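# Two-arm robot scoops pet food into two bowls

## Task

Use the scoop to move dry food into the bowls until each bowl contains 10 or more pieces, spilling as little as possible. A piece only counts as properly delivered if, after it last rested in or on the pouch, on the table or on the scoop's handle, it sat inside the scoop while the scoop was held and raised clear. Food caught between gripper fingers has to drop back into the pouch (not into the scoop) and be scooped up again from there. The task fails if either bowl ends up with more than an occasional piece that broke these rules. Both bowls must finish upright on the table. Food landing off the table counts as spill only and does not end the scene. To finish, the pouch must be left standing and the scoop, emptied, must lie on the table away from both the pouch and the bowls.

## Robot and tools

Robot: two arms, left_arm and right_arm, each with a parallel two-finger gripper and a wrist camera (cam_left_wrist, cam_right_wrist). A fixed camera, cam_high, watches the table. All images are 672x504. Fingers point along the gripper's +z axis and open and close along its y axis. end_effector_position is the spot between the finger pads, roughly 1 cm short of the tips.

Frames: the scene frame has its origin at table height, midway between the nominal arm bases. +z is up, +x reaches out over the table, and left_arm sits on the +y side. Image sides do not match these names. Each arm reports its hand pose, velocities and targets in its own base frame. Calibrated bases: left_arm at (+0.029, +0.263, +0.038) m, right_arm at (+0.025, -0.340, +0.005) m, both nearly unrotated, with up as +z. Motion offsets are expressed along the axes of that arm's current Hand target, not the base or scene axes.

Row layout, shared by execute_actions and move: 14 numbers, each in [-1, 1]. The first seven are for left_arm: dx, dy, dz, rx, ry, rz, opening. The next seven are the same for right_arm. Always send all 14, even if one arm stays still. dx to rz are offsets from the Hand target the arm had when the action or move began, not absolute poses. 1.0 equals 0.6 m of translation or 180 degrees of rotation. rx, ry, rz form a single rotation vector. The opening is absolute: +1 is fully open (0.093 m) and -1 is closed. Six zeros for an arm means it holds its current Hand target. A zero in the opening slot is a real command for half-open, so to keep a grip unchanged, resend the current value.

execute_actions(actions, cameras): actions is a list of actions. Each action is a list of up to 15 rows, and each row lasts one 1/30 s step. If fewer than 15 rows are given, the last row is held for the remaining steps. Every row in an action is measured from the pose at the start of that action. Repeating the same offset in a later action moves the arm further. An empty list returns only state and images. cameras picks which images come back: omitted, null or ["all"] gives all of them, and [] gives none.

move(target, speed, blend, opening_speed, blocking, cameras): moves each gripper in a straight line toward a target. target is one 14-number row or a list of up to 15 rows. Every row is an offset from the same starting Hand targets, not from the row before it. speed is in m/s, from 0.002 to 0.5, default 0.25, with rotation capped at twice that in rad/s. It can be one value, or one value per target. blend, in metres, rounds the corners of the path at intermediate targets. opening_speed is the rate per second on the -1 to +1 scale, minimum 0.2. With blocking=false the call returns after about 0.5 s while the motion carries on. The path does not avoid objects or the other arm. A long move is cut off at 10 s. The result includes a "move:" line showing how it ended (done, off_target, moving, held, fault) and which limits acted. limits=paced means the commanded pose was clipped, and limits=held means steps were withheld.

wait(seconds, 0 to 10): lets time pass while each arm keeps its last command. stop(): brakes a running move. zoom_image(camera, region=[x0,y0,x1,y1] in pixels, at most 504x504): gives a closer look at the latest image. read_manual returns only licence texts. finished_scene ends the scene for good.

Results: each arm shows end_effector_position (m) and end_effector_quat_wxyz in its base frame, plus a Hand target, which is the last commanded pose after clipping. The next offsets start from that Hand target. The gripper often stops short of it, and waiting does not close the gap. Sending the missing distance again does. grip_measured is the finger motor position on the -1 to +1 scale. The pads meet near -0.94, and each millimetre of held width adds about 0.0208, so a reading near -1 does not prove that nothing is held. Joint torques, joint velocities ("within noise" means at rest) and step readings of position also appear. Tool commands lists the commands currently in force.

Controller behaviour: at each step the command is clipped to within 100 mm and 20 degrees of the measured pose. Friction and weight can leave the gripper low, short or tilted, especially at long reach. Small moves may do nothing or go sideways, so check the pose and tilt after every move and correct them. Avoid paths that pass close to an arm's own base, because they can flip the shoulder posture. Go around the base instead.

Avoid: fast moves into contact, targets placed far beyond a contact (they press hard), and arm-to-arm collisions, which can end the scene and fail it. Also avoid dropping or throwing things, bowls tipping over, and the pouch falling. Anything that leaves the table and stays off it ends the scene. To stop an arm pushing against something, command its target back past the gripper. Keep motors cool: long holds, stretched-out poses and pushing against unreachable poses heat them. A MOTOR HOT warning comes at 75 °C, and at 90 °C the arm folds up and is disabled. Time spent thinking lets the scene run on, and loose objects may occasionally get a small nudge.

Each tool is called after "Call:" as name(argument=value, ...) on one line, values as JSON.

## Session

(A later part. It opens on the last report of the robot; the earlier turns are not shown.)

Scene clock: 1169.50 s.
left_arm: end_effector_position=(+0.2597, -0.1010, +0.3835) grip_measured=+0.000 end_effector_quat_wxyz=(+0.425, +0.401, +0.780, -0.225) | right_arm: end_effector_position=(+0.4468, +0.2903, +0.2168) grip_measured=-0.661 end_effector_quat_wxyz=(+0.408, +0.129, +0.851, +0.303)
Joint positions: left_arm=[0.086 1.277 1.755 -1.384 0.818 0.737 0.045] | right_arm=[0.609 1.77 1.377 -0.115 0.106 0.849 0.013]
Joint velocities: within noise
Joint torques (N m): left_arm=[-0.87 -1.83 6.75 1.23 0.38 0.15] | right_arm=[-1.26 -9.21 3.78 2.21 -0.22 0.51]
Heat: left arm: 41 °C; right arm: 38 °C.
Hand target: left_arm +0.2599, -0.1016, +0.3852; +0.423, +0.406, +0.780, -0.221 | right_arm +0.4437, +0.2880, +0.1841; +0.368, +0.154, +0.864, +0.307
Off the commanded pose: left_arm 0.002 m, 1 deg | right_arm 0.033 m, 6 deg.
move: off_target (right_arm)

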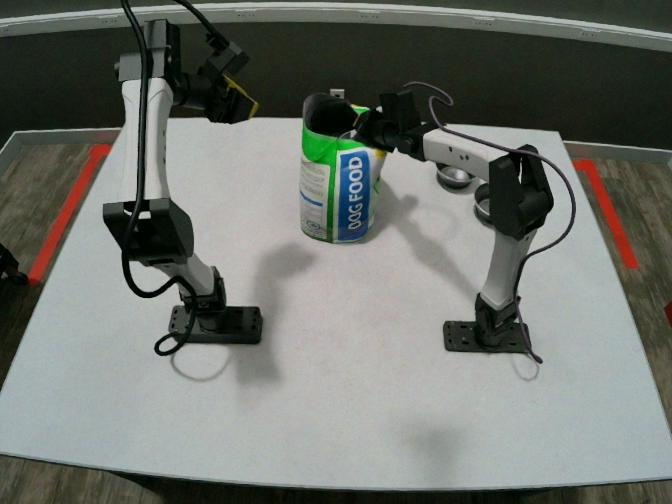

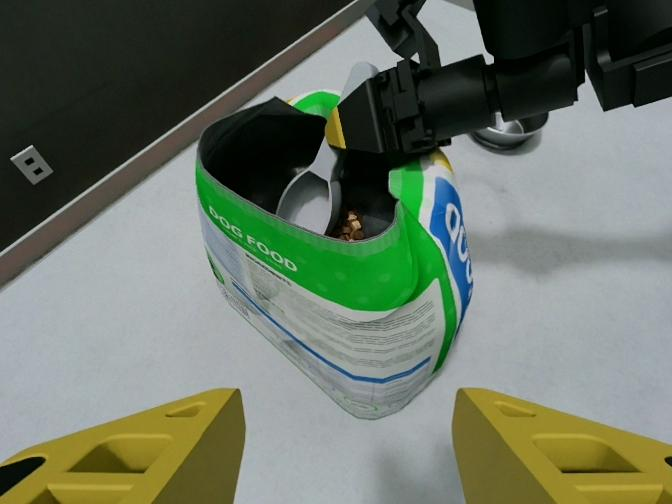

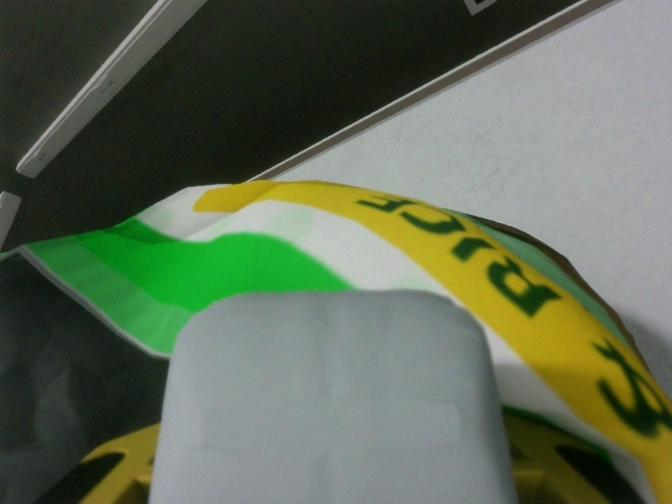

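Call:
move(target=[[0,0,0,0,0,0,0,-0.0722,0.0857,-0.0722,0,0,0,-0.933676],[0,0,0,0,0,0,0,-0.1065,-0.0058,-0.1838,0.0196,0,-0.0196,-0.933676]], speed=0.12, blend=[0.02,0])

Call:
zoom_image(camera="cam_left_wrist", region=[200, 50, 500, 270])

Scene clock: 1192.17 s.
left_arm: end_effector_position=(+0.2597, -0.1010, +0.3835) grip_measured=+0.000 end_effector_quat_wxyz=(+0.425, +0.401, +0.780, -0.225) | right_arm: end_effector_position=(+0.4138, +0.2337, +0.2955) grip_measured=-0.661 end_effector_quat_wxyz=(+0.387, +0.120, +0.859, +0.313)
Joint positions: left_arm=[0.086 1.277 1.755 -1.384 0.818 0.737 0.045] | right_arm=[0.502 1.561 1.482 -0.452 -0.033 0.8 0.013]
Joint velocities: within noise
Joint torques (N m): left_arm=[-0.85 -1.85 6.76 1.23 0.38 0.15] | right_arm=[-2.61 -11.77 4.82 1.36 0.49 -0.33]
Heat: left arm: 41 °C; right arm: 39 °C.
Hand target: left_arm +0.2599, -0.1016, +0.3852; +0.423, +0.406, +0.780, -0.221 | right_arm +0.4066, +0.2079, +0.2762; +0.372, +0.138, +0.878, +0.268
Off the commanded pose: left_arm 0.002 m, 1 deg | right_arm 0.033 m, 6 deg.
move: off_target (right_arm)

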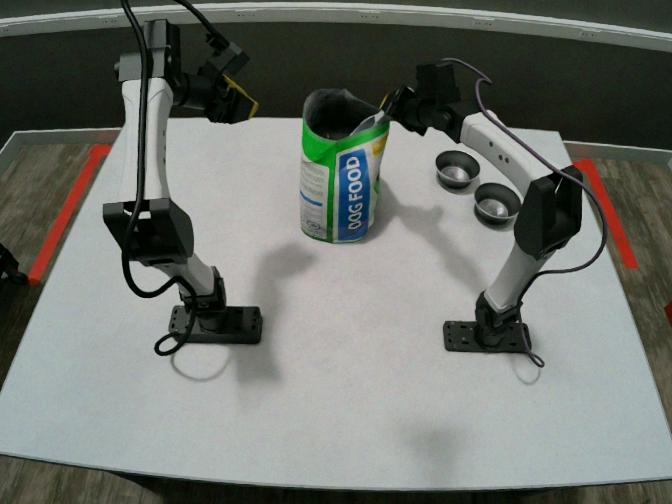

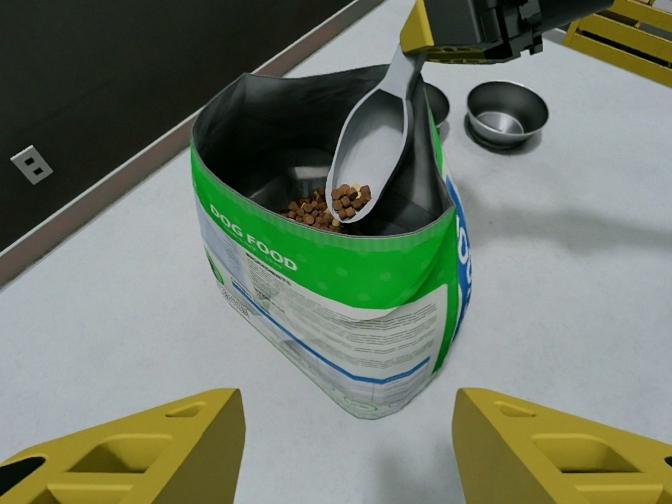

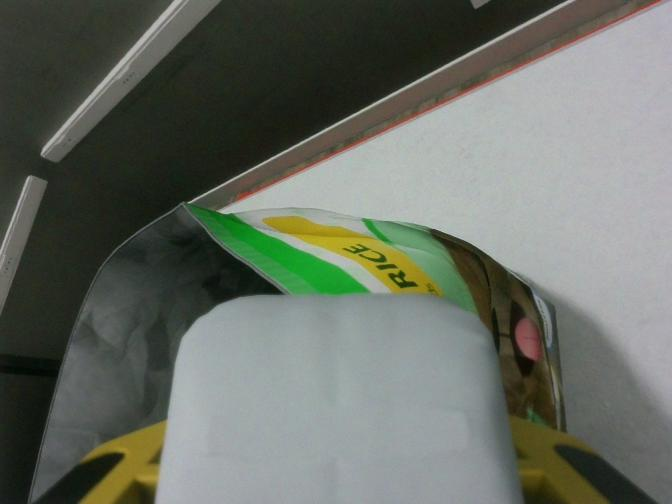

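Scaled by 1.680 from the camera's 672x504 image, which has a finer 960x720 frame.

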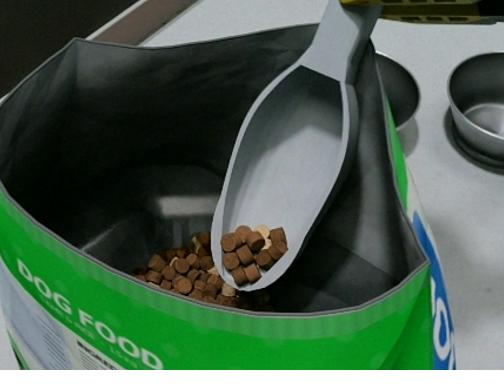

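Call:
move(target=[[0,0,0,0,0,0,0,-0.0541,0.0942,-0.0541,-0.0589,0,0.0589,-0.933676],[0,0,0,0,0,0,0,-0.1216,0.1612,-0.1216,-0.1571,0,0.1571,-0.933676]], speed=0.08, blend=[0.03,0])

Call:
zoom_image(camera="cam_left_wrist", region=[250, 0, 550, 220])

Scene clock: 1207.57 s.
left_arm: end_effector_position=(+0.2597, -0.1010, +0.3835) grip_measured=+0.000 end_effector_quat_wxyz=(+0.425, +0.401, +0.780, -0.225) | right_arm: end_effector_position=(+0.4151, +0.2336, +0.3897) grip_measured=-0.660 end_effector_quat_wxyz=(+0.301, +0.262, +0.746, +0.534)
Joint positions: left_arm=[0.086 1.277 1.755 -1.384 0.818 0.737 0.045] | right_arm=[0.407 1.517 1.575 -0.322 -0.302 1.315 0.014]
Joint velocities: within noise
Joint torques (N m): left_arm=[-0.85 -1.87 6.76 1.23 0.37 0.16] | right_arm=[-0.92 -12.46 7.87 2.62 -0.03 -0.14]
Heat: left arm: 41 °C; right arm: 40 °C.
Hand target: left_arm +0.2599, -0.1016, +0.3852; +0.423, +0.406, +0.780, -0.221 | right_arm +0.4076, +0.2279, +0.4161; +0.318, +0.252, +0.727, +0.554
Off the commanded pose: left_arm 0.002 m, 1 deg | right_arm 0.028 m, 4 deg.
move: off_target (right_arm)

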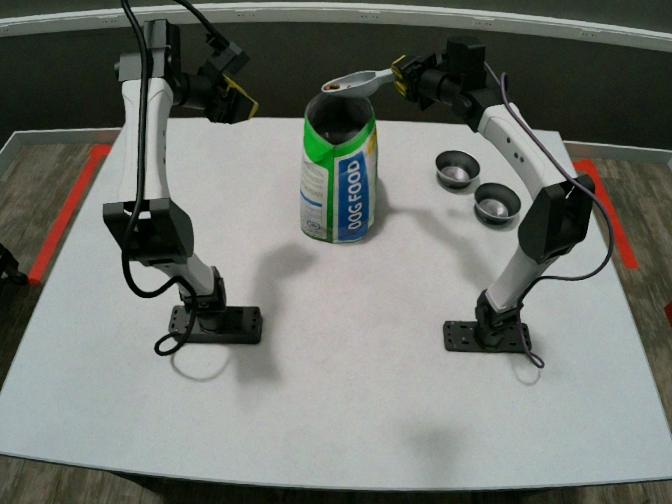

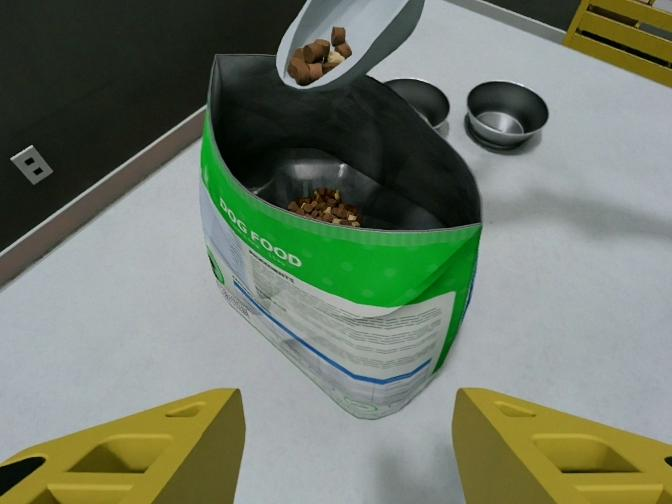

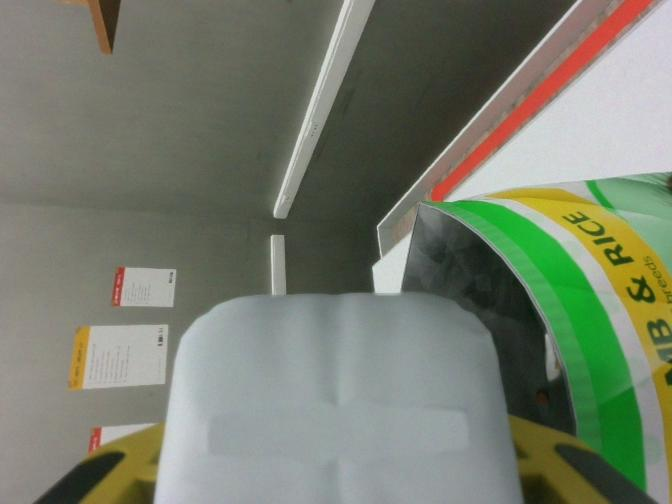

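Scaled by 1.680 from the camera's 672x504 image, which has a finer 960x720 frame.

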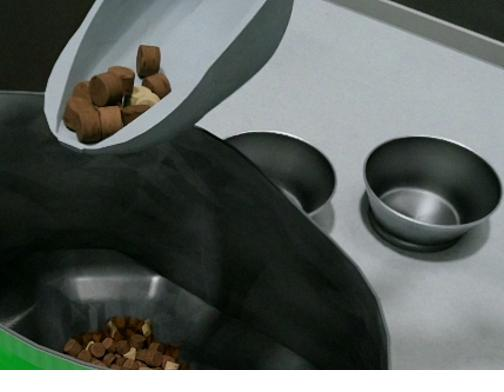

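Call:
move(target=[[0,0,0,0,0,0,0,-0.1438,-0.0517,-0.129,-0.0393,0,0.0393,-0.933676],[0,0,0,0,0,0,0,-0.4594,-0.4349,-0.3241,-0.0201,-0.1479,0.057,-0.933676]], speed=0.14, blend=[0.04,0])

Call:
zoom_image(camera="cam_high", region=[380, 50, 580, 250])

Scene clock: 1240.07 s.
left_arm: end_effector_position=(+0.2597, -0.1010, +0.3835) grip_measured=+0.000 end_effector_quat_wxyz=(+0.425, +0.401, +0.780, -0.225) | right_arm: end_effector_position=(+0.4440, -0.1617, +0.2565) grip_measured=-0.660 end_effector_quat_wxyz=(+0.436, +0.426, +0.591, +0.528)
Joint positions: left_arm=[0.086 1.277 1.755 -1.384 0.818 0.737 0.045] | right_arm=[-0.628 1.66 1.002 0.561 -0.882 1.429 0.014]
Joint velocities: within noise
Joint torques (N m): left_arm=[-0.85 -1.84 6.76 1.23 0.38 0.15] | right_arm=[-0.57 -8.32 6.15 2.37 -0.02 -0.18]
Heat: left arm: 41 °C; right arm: 41 °C.
Hand target: left_arm +0.2599, -0.1016, +0.3852; +0.423, +0.406, +0.780, -0.221 | right_arm +0.4445, -0.1632, +0.2500; +0.434, +0.426, +0.591, +0.530
Off the commanded pose: left_arm 0.002 m, 1 deg | right_arm 0.007 m, 0 deg.
move: done

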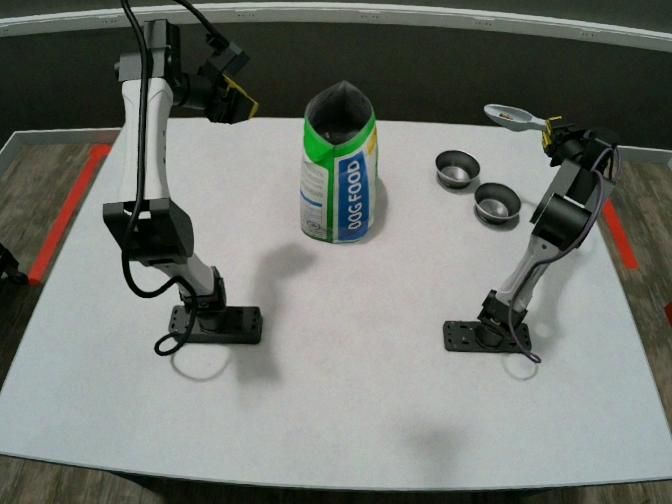

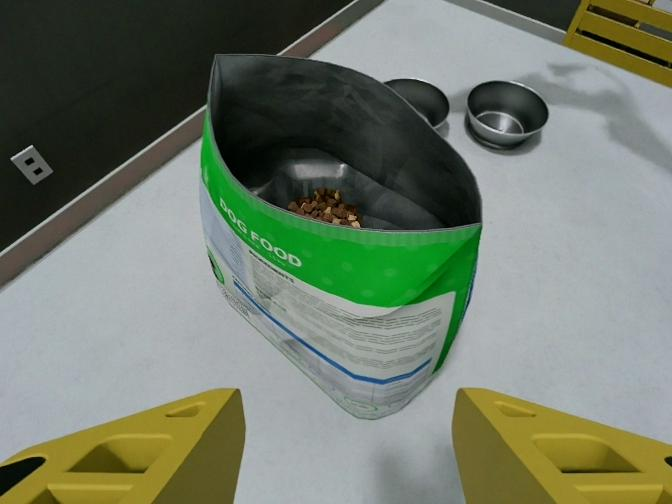

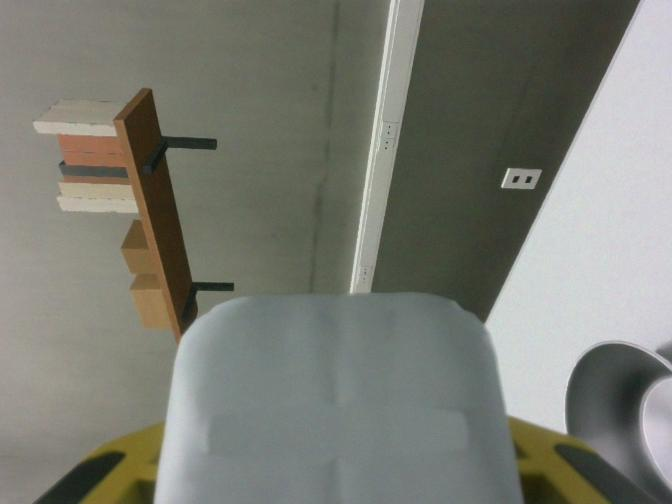

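Scaled by 2.520 from the camera's 672x504 image, which has a finer 960x720 frame.

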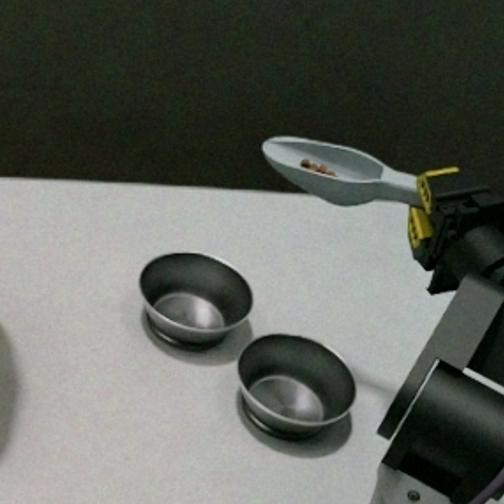

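Call:
move(target=[0,0,0,0,0,0,0,0.0113,-0.1826,0.0113,0,0,0,-0.933676], speed=0.12)

Call:
zoom_image(camera="cam_high", region=[400, 80, 600, 280])

Scene clock: 1266.70 s.
left_arm: end_effector_position=(+0.2597, -0.1010, +0.3835) grip_measured=+0.000 end_effector_quat_wxyz=(+0.425, +0.401, +0.780, -0.225) | right_arm: end_effector_position=(+0.4460, -0.1631, +0.1480) grip_measured=-0.660 end_effector_quat_wxyz=(+0.438, +0.423, +0.592, +0.528)
Joint positions: left_arm=[0.086 1.277 1.755 -1.384 0.818 0.737 0.045] | right_arm=[-0.628 1.944 0.822 1.029 -0.882 1.427 0.014]
Joint velocities: within noise
Joint torques (N m): left_arm=[-0.85 -1.84 6.75 1.23 0.38 0.15] | right_arm=[-0.53 -9.11 4.52 2.38 -0.01 -0.16]
Heat: left arm: 42 °C; right arm: 42 °C.
Hand target: left_arm +0.2599, -0.1016, +0.3852; +0.423, +0.406, +0.780, -0.221 | right_arm +0.4445, -0.1632, +0.1401; +0.434, +0.426, +0.591, +0.530
Off the commanded pose: left_arm 0.002 m, 1 deg | right_arm 0.008 m, 1 deg.
move: done

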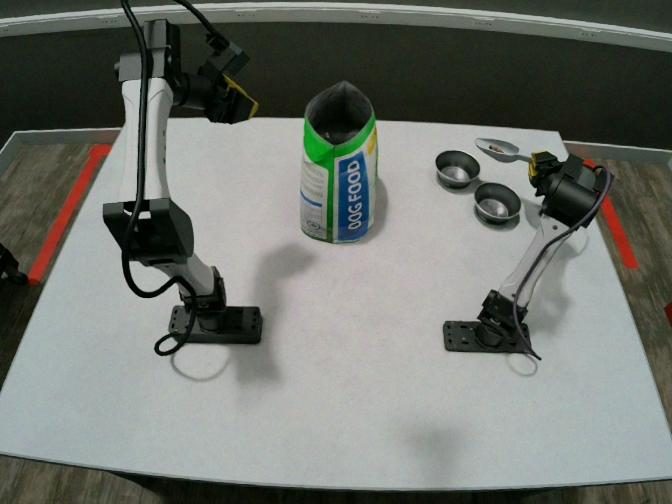

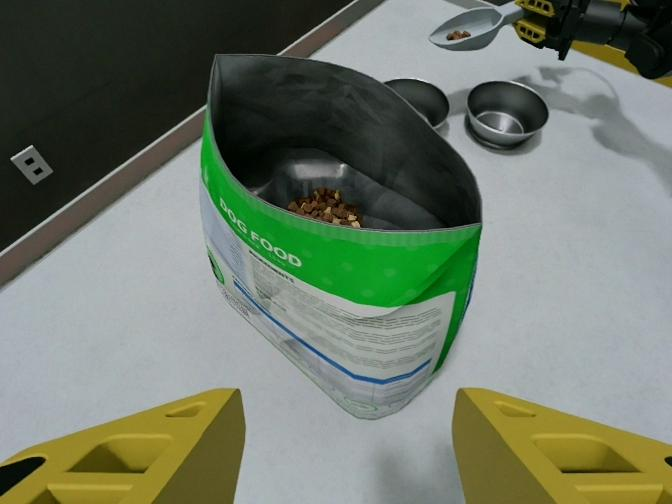

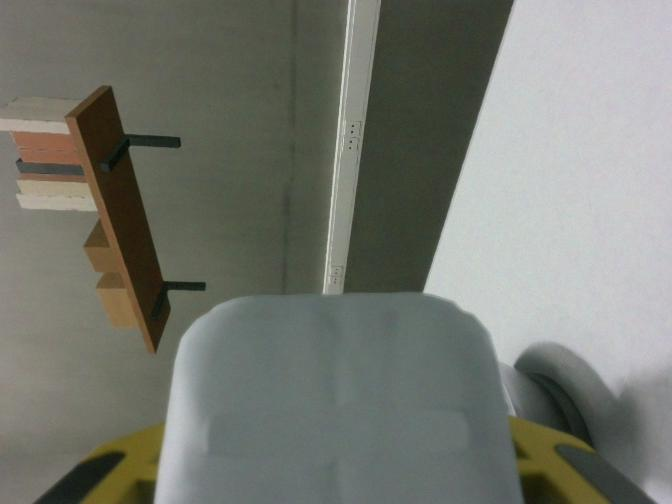

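Scaled by 2.520 from the camera's 672x504 image, which has a finer 960x720 frame.

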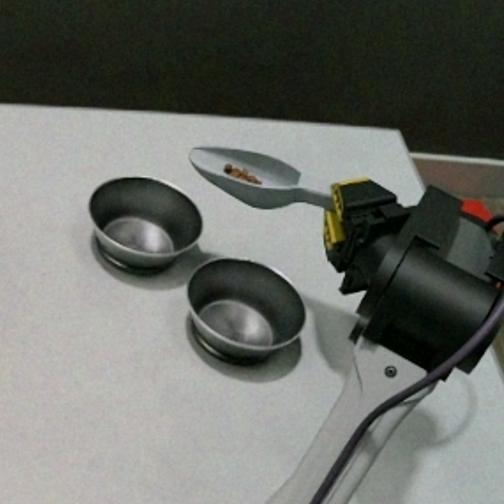

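Call:
move(target=[0,0,0,0,0,0,0,0.0742,0.05,0.0575,0.1768,0,-0.1768,-0.933676], speed=0.15)

Call:
zoom_image(camera="cam_high", region=[400, 80, 600, 280])

Scene clock: 1295.43 s.
left_arm: end_effector_position=(+0.2597, -0.1010, +0.3835) grip_measured=+0.000 end_effector_quat_wxyz=(+0.425, +0.401, +0.780, -0.225) | right_arm: end_effector_position=(+0.4663, -0.1056, +0.1423) grip_measured=-0.661 end_effector_quat_wxyz=(+0.408, +0.360, +0.807, +0.227)
Joint positions: left_arm=[0.086 1.277 1.755 -1.384 0.818 0.737 0.045] | right_arm=[-0.345 1.703 1.083 -0.024 -0.354 0.672 0.013]
Joint velocities: within noise
Joint torques (N m): left_arm=[-0.88 -1.87 6.74 1.23 0.38 0.14] | right_arm=[0.14 -14.31 9.62 1.82 0.27 -0.38]
Heat: left arm: 42 °C; right arm: 42 °C.
Hand target: left_arm +0.2599, -0.1016, +0.3852; +0.423, +0.406, +0.780, -0.221 | right_arm +0.4675, -0.1091, +0.1651; +0.429, +0.351, +0.805, +0.212
Off the commanded pose: left_arm 0.002 m, 1 deg | right_arm 0.023 m, 3 deg.
move: off_target (right_arm)

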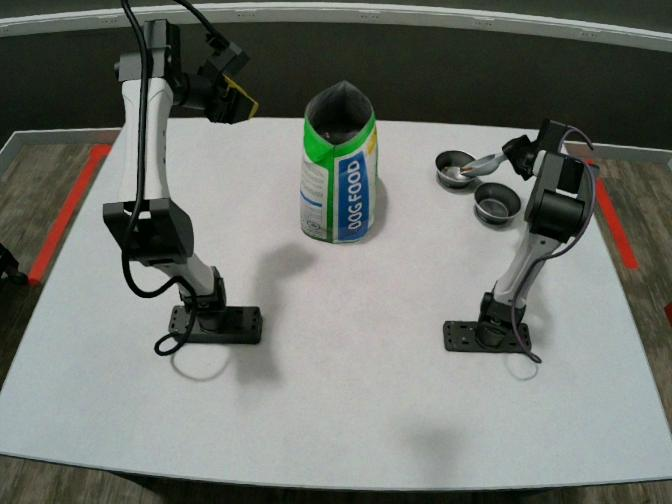

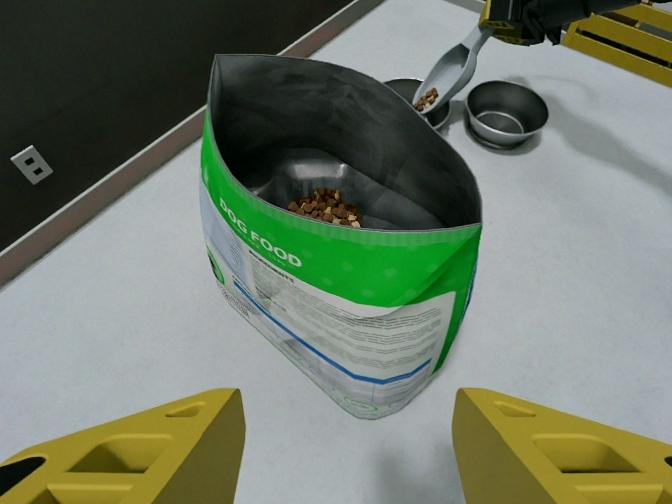

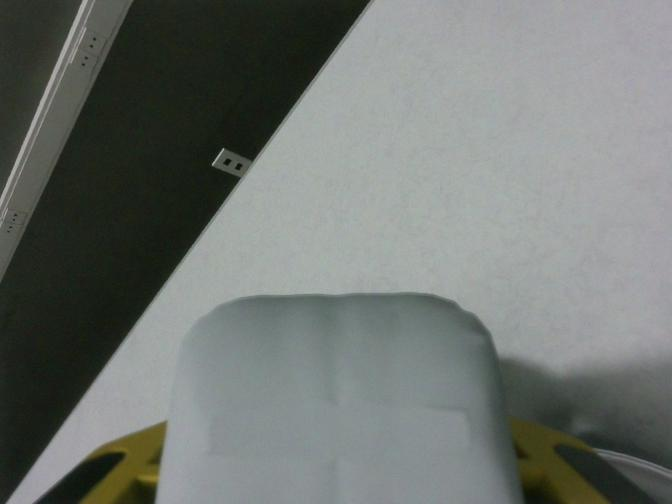

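Scaled by 2.520 from the camera's 672x504 image, which has a finer 960x720 frame.

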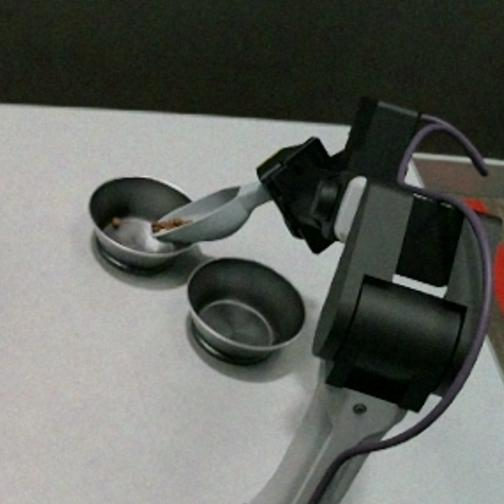

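Call:
move(target=[0,0,0,0,0,0,0,0.0048,0.1248,0.0048,0.1178,0,-0.1178,-0.933676], speed=0.25)

Call:
zoom_image(camera="cam_high", region=[400, 80, 600, 280])

Scene clock: 1304.80 s.
left_arm: end_effector_position=(+0.2597, -0.1010, +0.3835) grip_measured=+0.000 end_effector_quat_wxyz=(+0.425, +0.401, +0.780, -0.225) | right_arm: end_effector_position=(+0.4902, -0.0568, +0.2066) grip_measured=-0.661 end_effector_quat_wxyz=(+0.385, +0.274, +0.881, -0.016)
Joint positions: left_arm=[0.086 1.277 1.755 -1.384 0.818 0.737 0.045] | right_arm=[-0.044 1.778 1.562 -0.587 0.212 0.473 0.013]
Joint velocities: within noise
Joint torques (N m): left_arm=[-0.85 -1.87 6.75 1.23 0.39 0.15] | right_arm=[0.08 -9.25 10.52 1.88 0.31 -0.25]
Heat: left arm: 42 °C; right arm: 41 °C.
Hand target: left_arm +0.2599, -0.1016, +0.3852; +0.423, +0.406, +0.780, -0.221 | right_arm +0.4975, -0.0572, +0.2102; +0.389, +0.271, +0.880, -0.021
Off the commanded pose: left_arm 0.002 m, 1 deg | right_arm 0.008 m, 1 deg.
move: done

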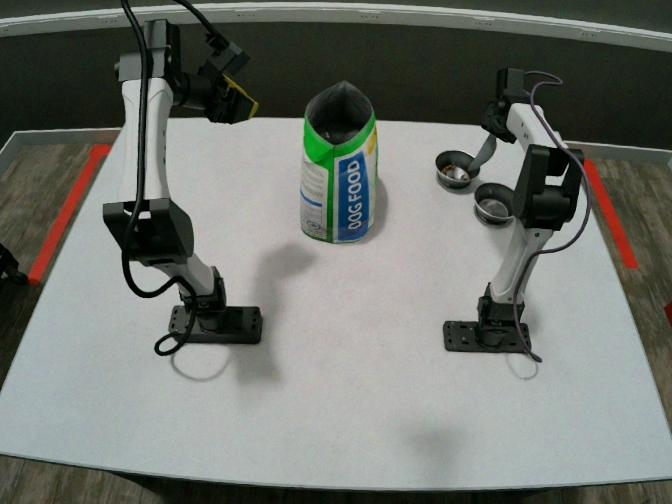

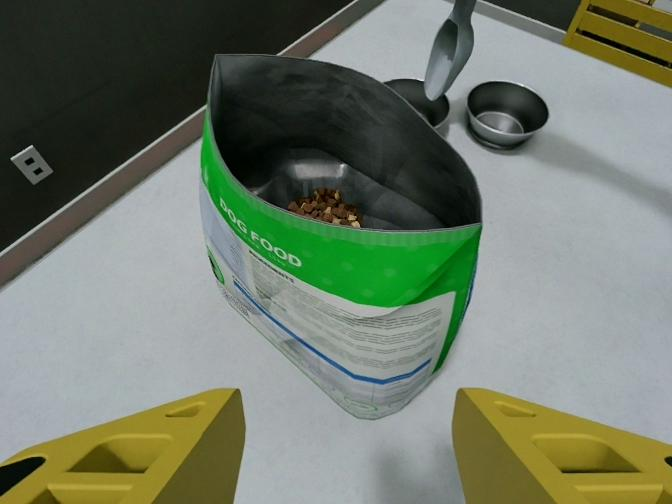

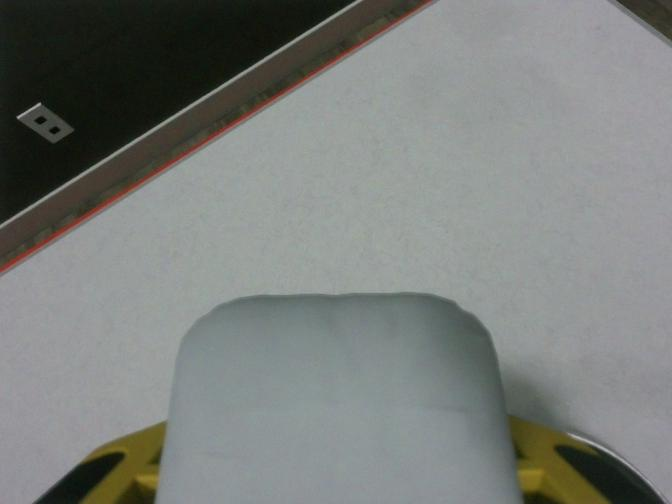

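Scaled by 2.520 from the camera's 672x504 image, which has a finer 960x720 frame.

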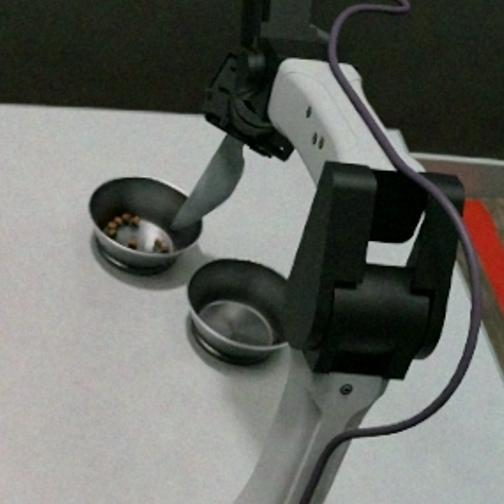

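Call:
move(target=[0,0,0,0,0,0,0,-0.177,0.1142,-0.321,-0.1768,0,0.1768,-0.933676], speed=0.25)

Call:
zoom_image(camera="cam_high", region=[420, 120, 540, 240])

Scene clock: 1322.07 s.
left_arm: end_effector_position=(+0.2597, -0.1010, +0.3835) grip_measured=+0.000 end_effector_quat_wxyz=(+0.425, +0.401, +0.780, -0.225) | right_arm: end_effector_position=(+0.4700, +0.0005, +0.4041) grip_measured=-0.660 end_effector_quat_wxyz=(+0.418, +0.390, +0.759, +0.311)
Joint positions: left_arm=[0.086 1.277 1.755 -1.384 0.818 0.737 0.045] | right_arm=[-0.075 1.676 2.022 -0.833 -0.214 1.003 0.013]
Joint velocities: within noise
Joint torques (N m): left_arm=[-0.85 -1.85 6.75 1.23 0.38 0.15] | right_arm=[-0.79 -12.38 9.14 2.24 -0.02 -0.12]
Heat: left arm: 42 °C; right arm: 40 °C.
Hand target: left_arm +0.2599, -0.1016, +0.3852; +0.423, +0.406, +0.780, -0.221 | right_arm +0.4601, -0.0002, +0.4300; +0.438, +0.383, +0.746, +0.324
Off the commanded pose: left_arm 0.002 m, 1 deg | right_arm 0.028 m, 3 deg.
move: off_target (right_arm)

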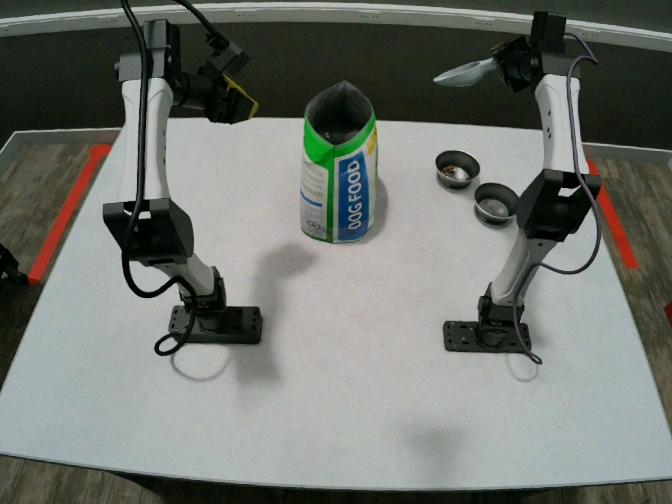

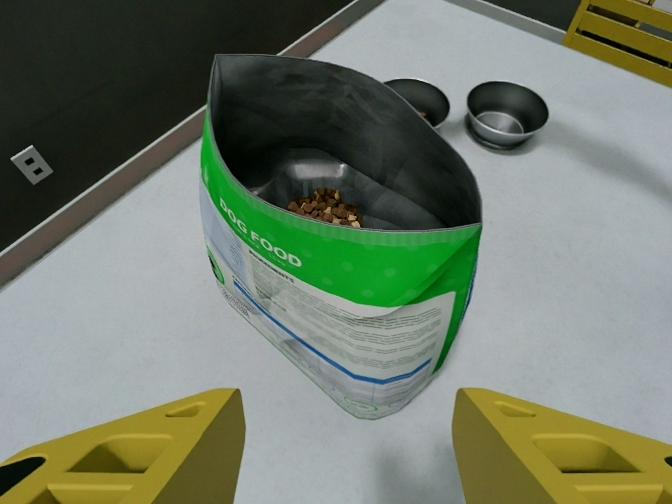

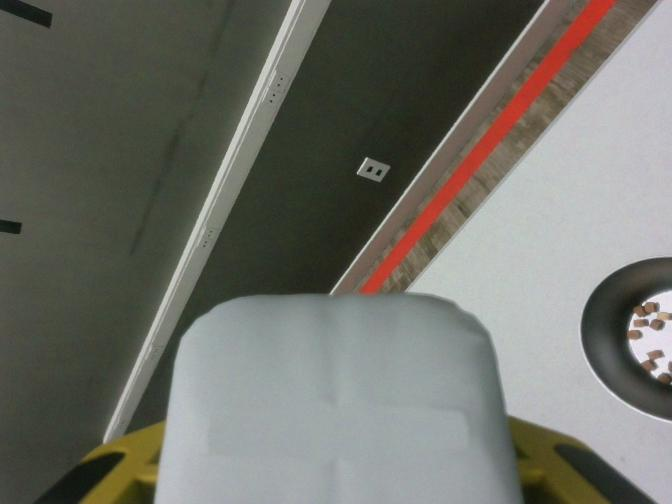

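Scaled by 4.200 from the camera's 672x504 image, which has a finer 960x720 frame.

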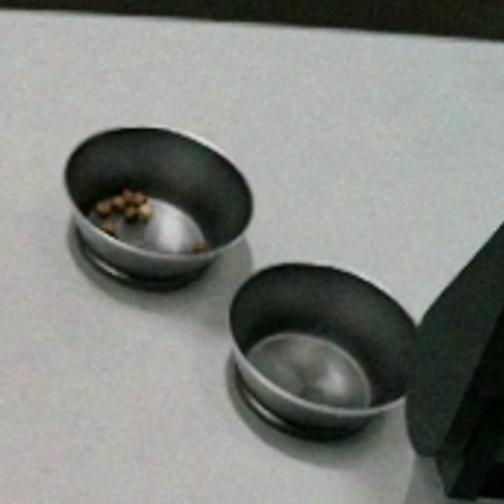

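Call:
move(target=[[0,0,0,0,0,0,0,0.2746,0.112,-0.0483,-0.0763,0.1266,-0.0377,-0.933676],[0,0,0,0,0,0,0,0.4106,0.1462,0.008,-0.0297,0.1151,-0.1068,-0.933676],[0,0,0,0,0,0,0,0.544,0.0828,0.1037,0.0655,0.0878,-0.2428,-0.933676]], speed=[0.25,0.18,0.18], blend=[0.015,0.015,0])

Call:
zoom_image(camera="cam_left_wrist", region=[200, 50, 500, 270])

Scene clock: 1344.10 s.
left_arm: end_effector_position=(+0.2596, -0.1011, +0.3834) grip_measured=+0.000 end_effector_quat_wxyz=(+0.425, +0.401, +0.780, -0.225) | right_arm: end_effector_position=(+0.4221, +0.3088, +0.3156) grip_measured=-0.661 end_effector_quat_wxyz=(+0.380, +0.078, +0.914, +0.116)
Joint positions: left_arm=[0.086 1.277 1.755 -1.385 0.818 0.737 0.045] | right_arm=[0.753 2.129 2.515 -1.217 0.386 0.771 0.013]
Joint velocities: within noise
Joint torques (N m): left_arm=[-0.83 -1.84 6.75 1.23 0.39 0.15] | right_arm=[0.2 -11 8.76 1.78 0.41 -0.25]
Heat: left arm: 42 °C; right arm: 41 °C.
Hand target: left_arm +0.2598, -0.1016, +0.3852; +0.422, +0.406, +0.780, -0.221 | right_arm +0.4252, +0.3129, +0.3135; +0.383, +0.074, +0.914, +0.111
Off the commanded pose: left_arm 0.002 m, 1 deg | right_arm 0.006 m, 1 deg.
move: done

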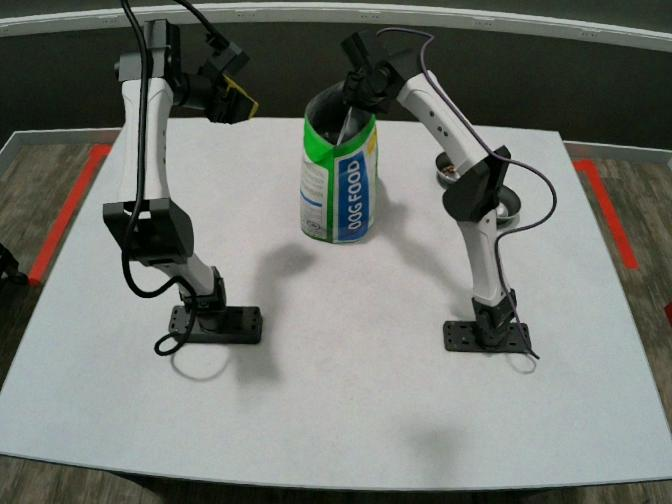

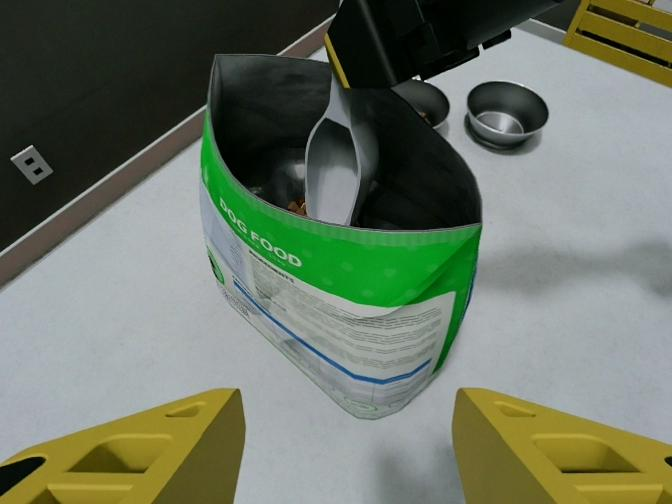

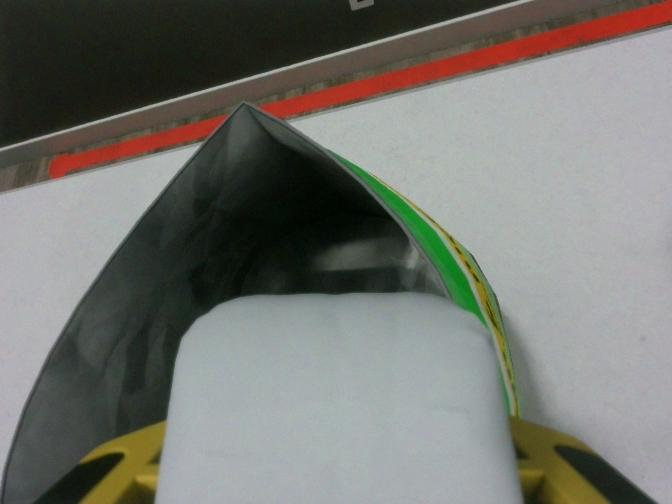

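Scaled by 1.680 from the camera's 672x504 image, which has a finer 960x720 frame.

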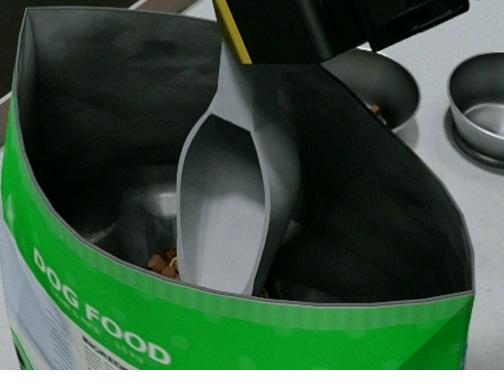

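Call:
move(target=[[0,0,0,0,0,0,0,0.1375,-0.066,0.1375,0,0,0,-0.933676],[0,0,0,0,0,0,0,0.1559,-0.1108,0.1559,-0.0982,0,0.0982,-0.933676]], speed=0.12)

Call:
zoom_image(camera="cam_left_wrist", region=[200, 50, 500, 270])

Scene clock: 1354.80 s.
left_arm: end_effector_position=(+0.2596, -0.1011, +0.3834) grip_measured=+0.000 end_effector_quat_wxyz=(+0.425, +0.401, +0.780, -0.225) | right_arm: end_effector_position=(+0.4348, +0.2870, +0.2138) grip_measured=-0.661 end_effector_quat_wxyz=(+0.428, +0.139, +0.834, +0.319)
Joint positions: left_arm=[0.086 1.277 1.755 -1.385 0.818 0.737 0.045] | right_arm=[0.628 1.714 1.248 0.018 0.139 0.872 0.013]
Joint velocities: within noise
Joint torques (N m): left_arm=[-0.83 -1.87 6.76 1.23 0.38 0.15] | right_arm=[-1.09 -8.75 3.48 1.65 -0.34 0.4]
Heat: left arm: 42 °C; right arm: 41 °C.
Hand target: left_arm +0.2598, -0.1016, +0.3852; +0.422, +0.406, +0.780, -0.221 | right_arm +0.4237, +0.2831, +0.1685; +0.368, +0.154, +0.864, +0.307
Off the commanded pose: left_arm 0.002 m, 1 deg | right_arm 0.047 m, 8 deg.
move: off_target (right_arm)

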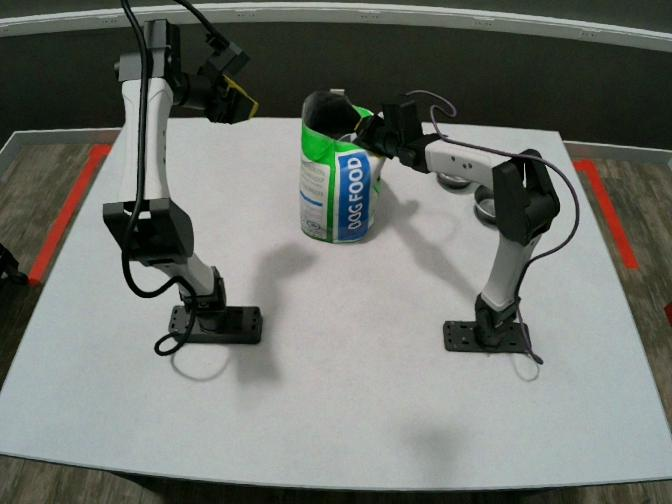

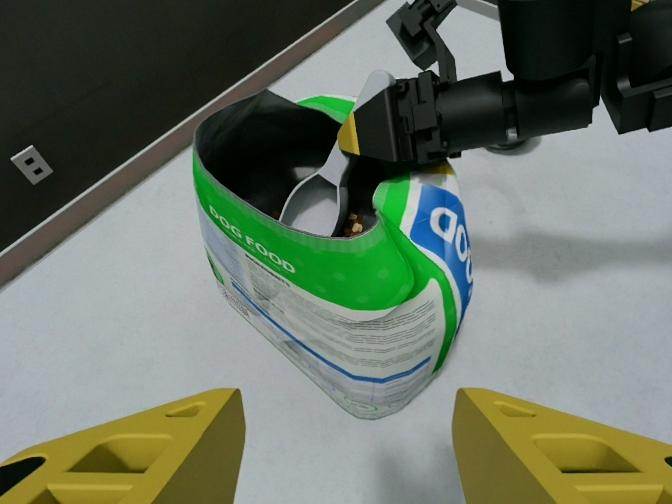

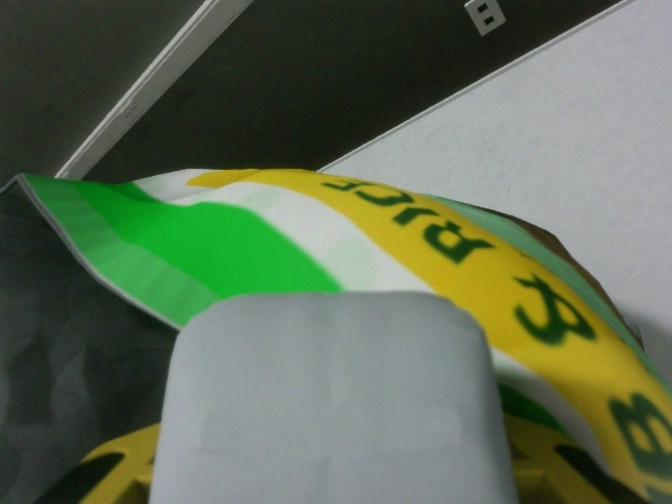

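Scaled by 1.680 from the camera's 672x504 image, which has a finer 960x720 frame.

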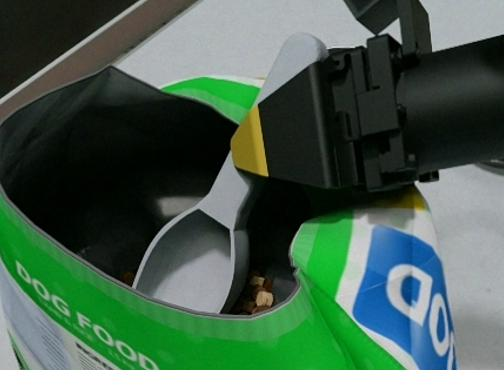

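Call:
move(target=[[0,0,0,0,0,0,0,0.0076,0.0128,0.0076,-0.0589,0,0.0589,-0.933676],[0,0,0,0,0,0,0,-0.1727,0.1438,-0.1797,-0.0707,0,0.0707,-0.933676],[0,0,0,0,0,0,0,-0.2503,0.194,-0.2812,-0.1453,0,0.1453,-0.933676]], speed=[0.12,0.1,0.1], blend=[0.01,0.03,0])

Call:
zoom_image(camera="cam_left_wrist", region=[250, 0, 550, 220])

Scene clock: 1373.33 s.
left_arm: end_effector_position=(+0.2596, -0.1011, +0.3834) grip_measured=+0.000 end_effector_quat_wxyz=(+0.425, +0.401, +0.780, -0.225) | right_arm: end_effector_position=(+0.4137, +0.2327, +0.3770) grip_measured=-0.660 end_effector_quat_wxyz=(+0.291, +0.273, +0.741, +0.540)
Joint positions: left_arm=[0.086 1.277 1.755 -1.385 0.818 0.737 0.045] | right_arm=[0.404 1.498 1.504 -0.269 -0.31 1.347 0.014]
Joint velocities: within noise
Joint torques (N m): left_arm=[-0.85 -1.85 6.78 1.24 0.37 0.15] | right_arm=[-0.85 -12.03 10.67 2.62 -0.02 -0.13]
Heat: left arm: 42 °C; right arm: 40 °C.
Hand target: left_arm +0.2598, -0.1016, +0.3852; +0.422, +0.406, +0.780, -0.221 | right_arm +0.4076, +0.2280, +0.4159; +0.314, +0.257, +0.716, +0.567
Off the commanded pose: left_arm 0.002 m, 1 deg | right_arm 0.040 m, 5 deg.
move: off_target (right_arm)

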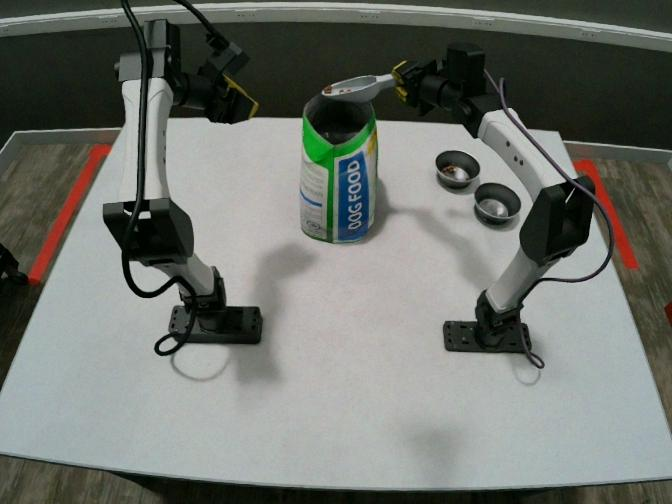

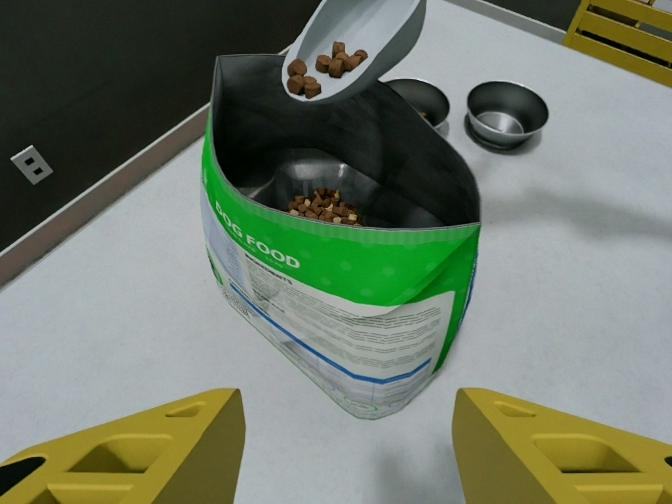

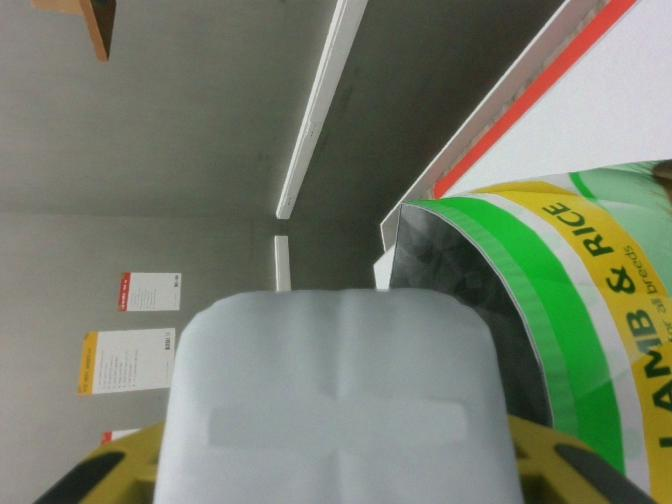

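Scaled by 1.680 from the camera's 672x504 image, which has a finer 960x720 frame.

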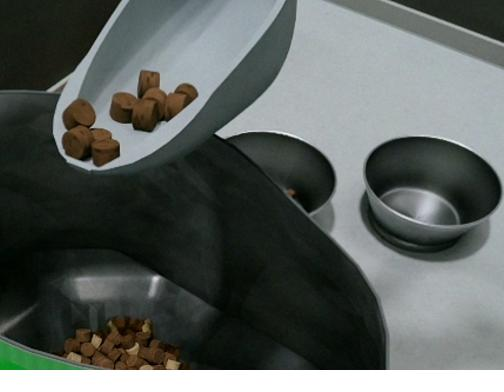

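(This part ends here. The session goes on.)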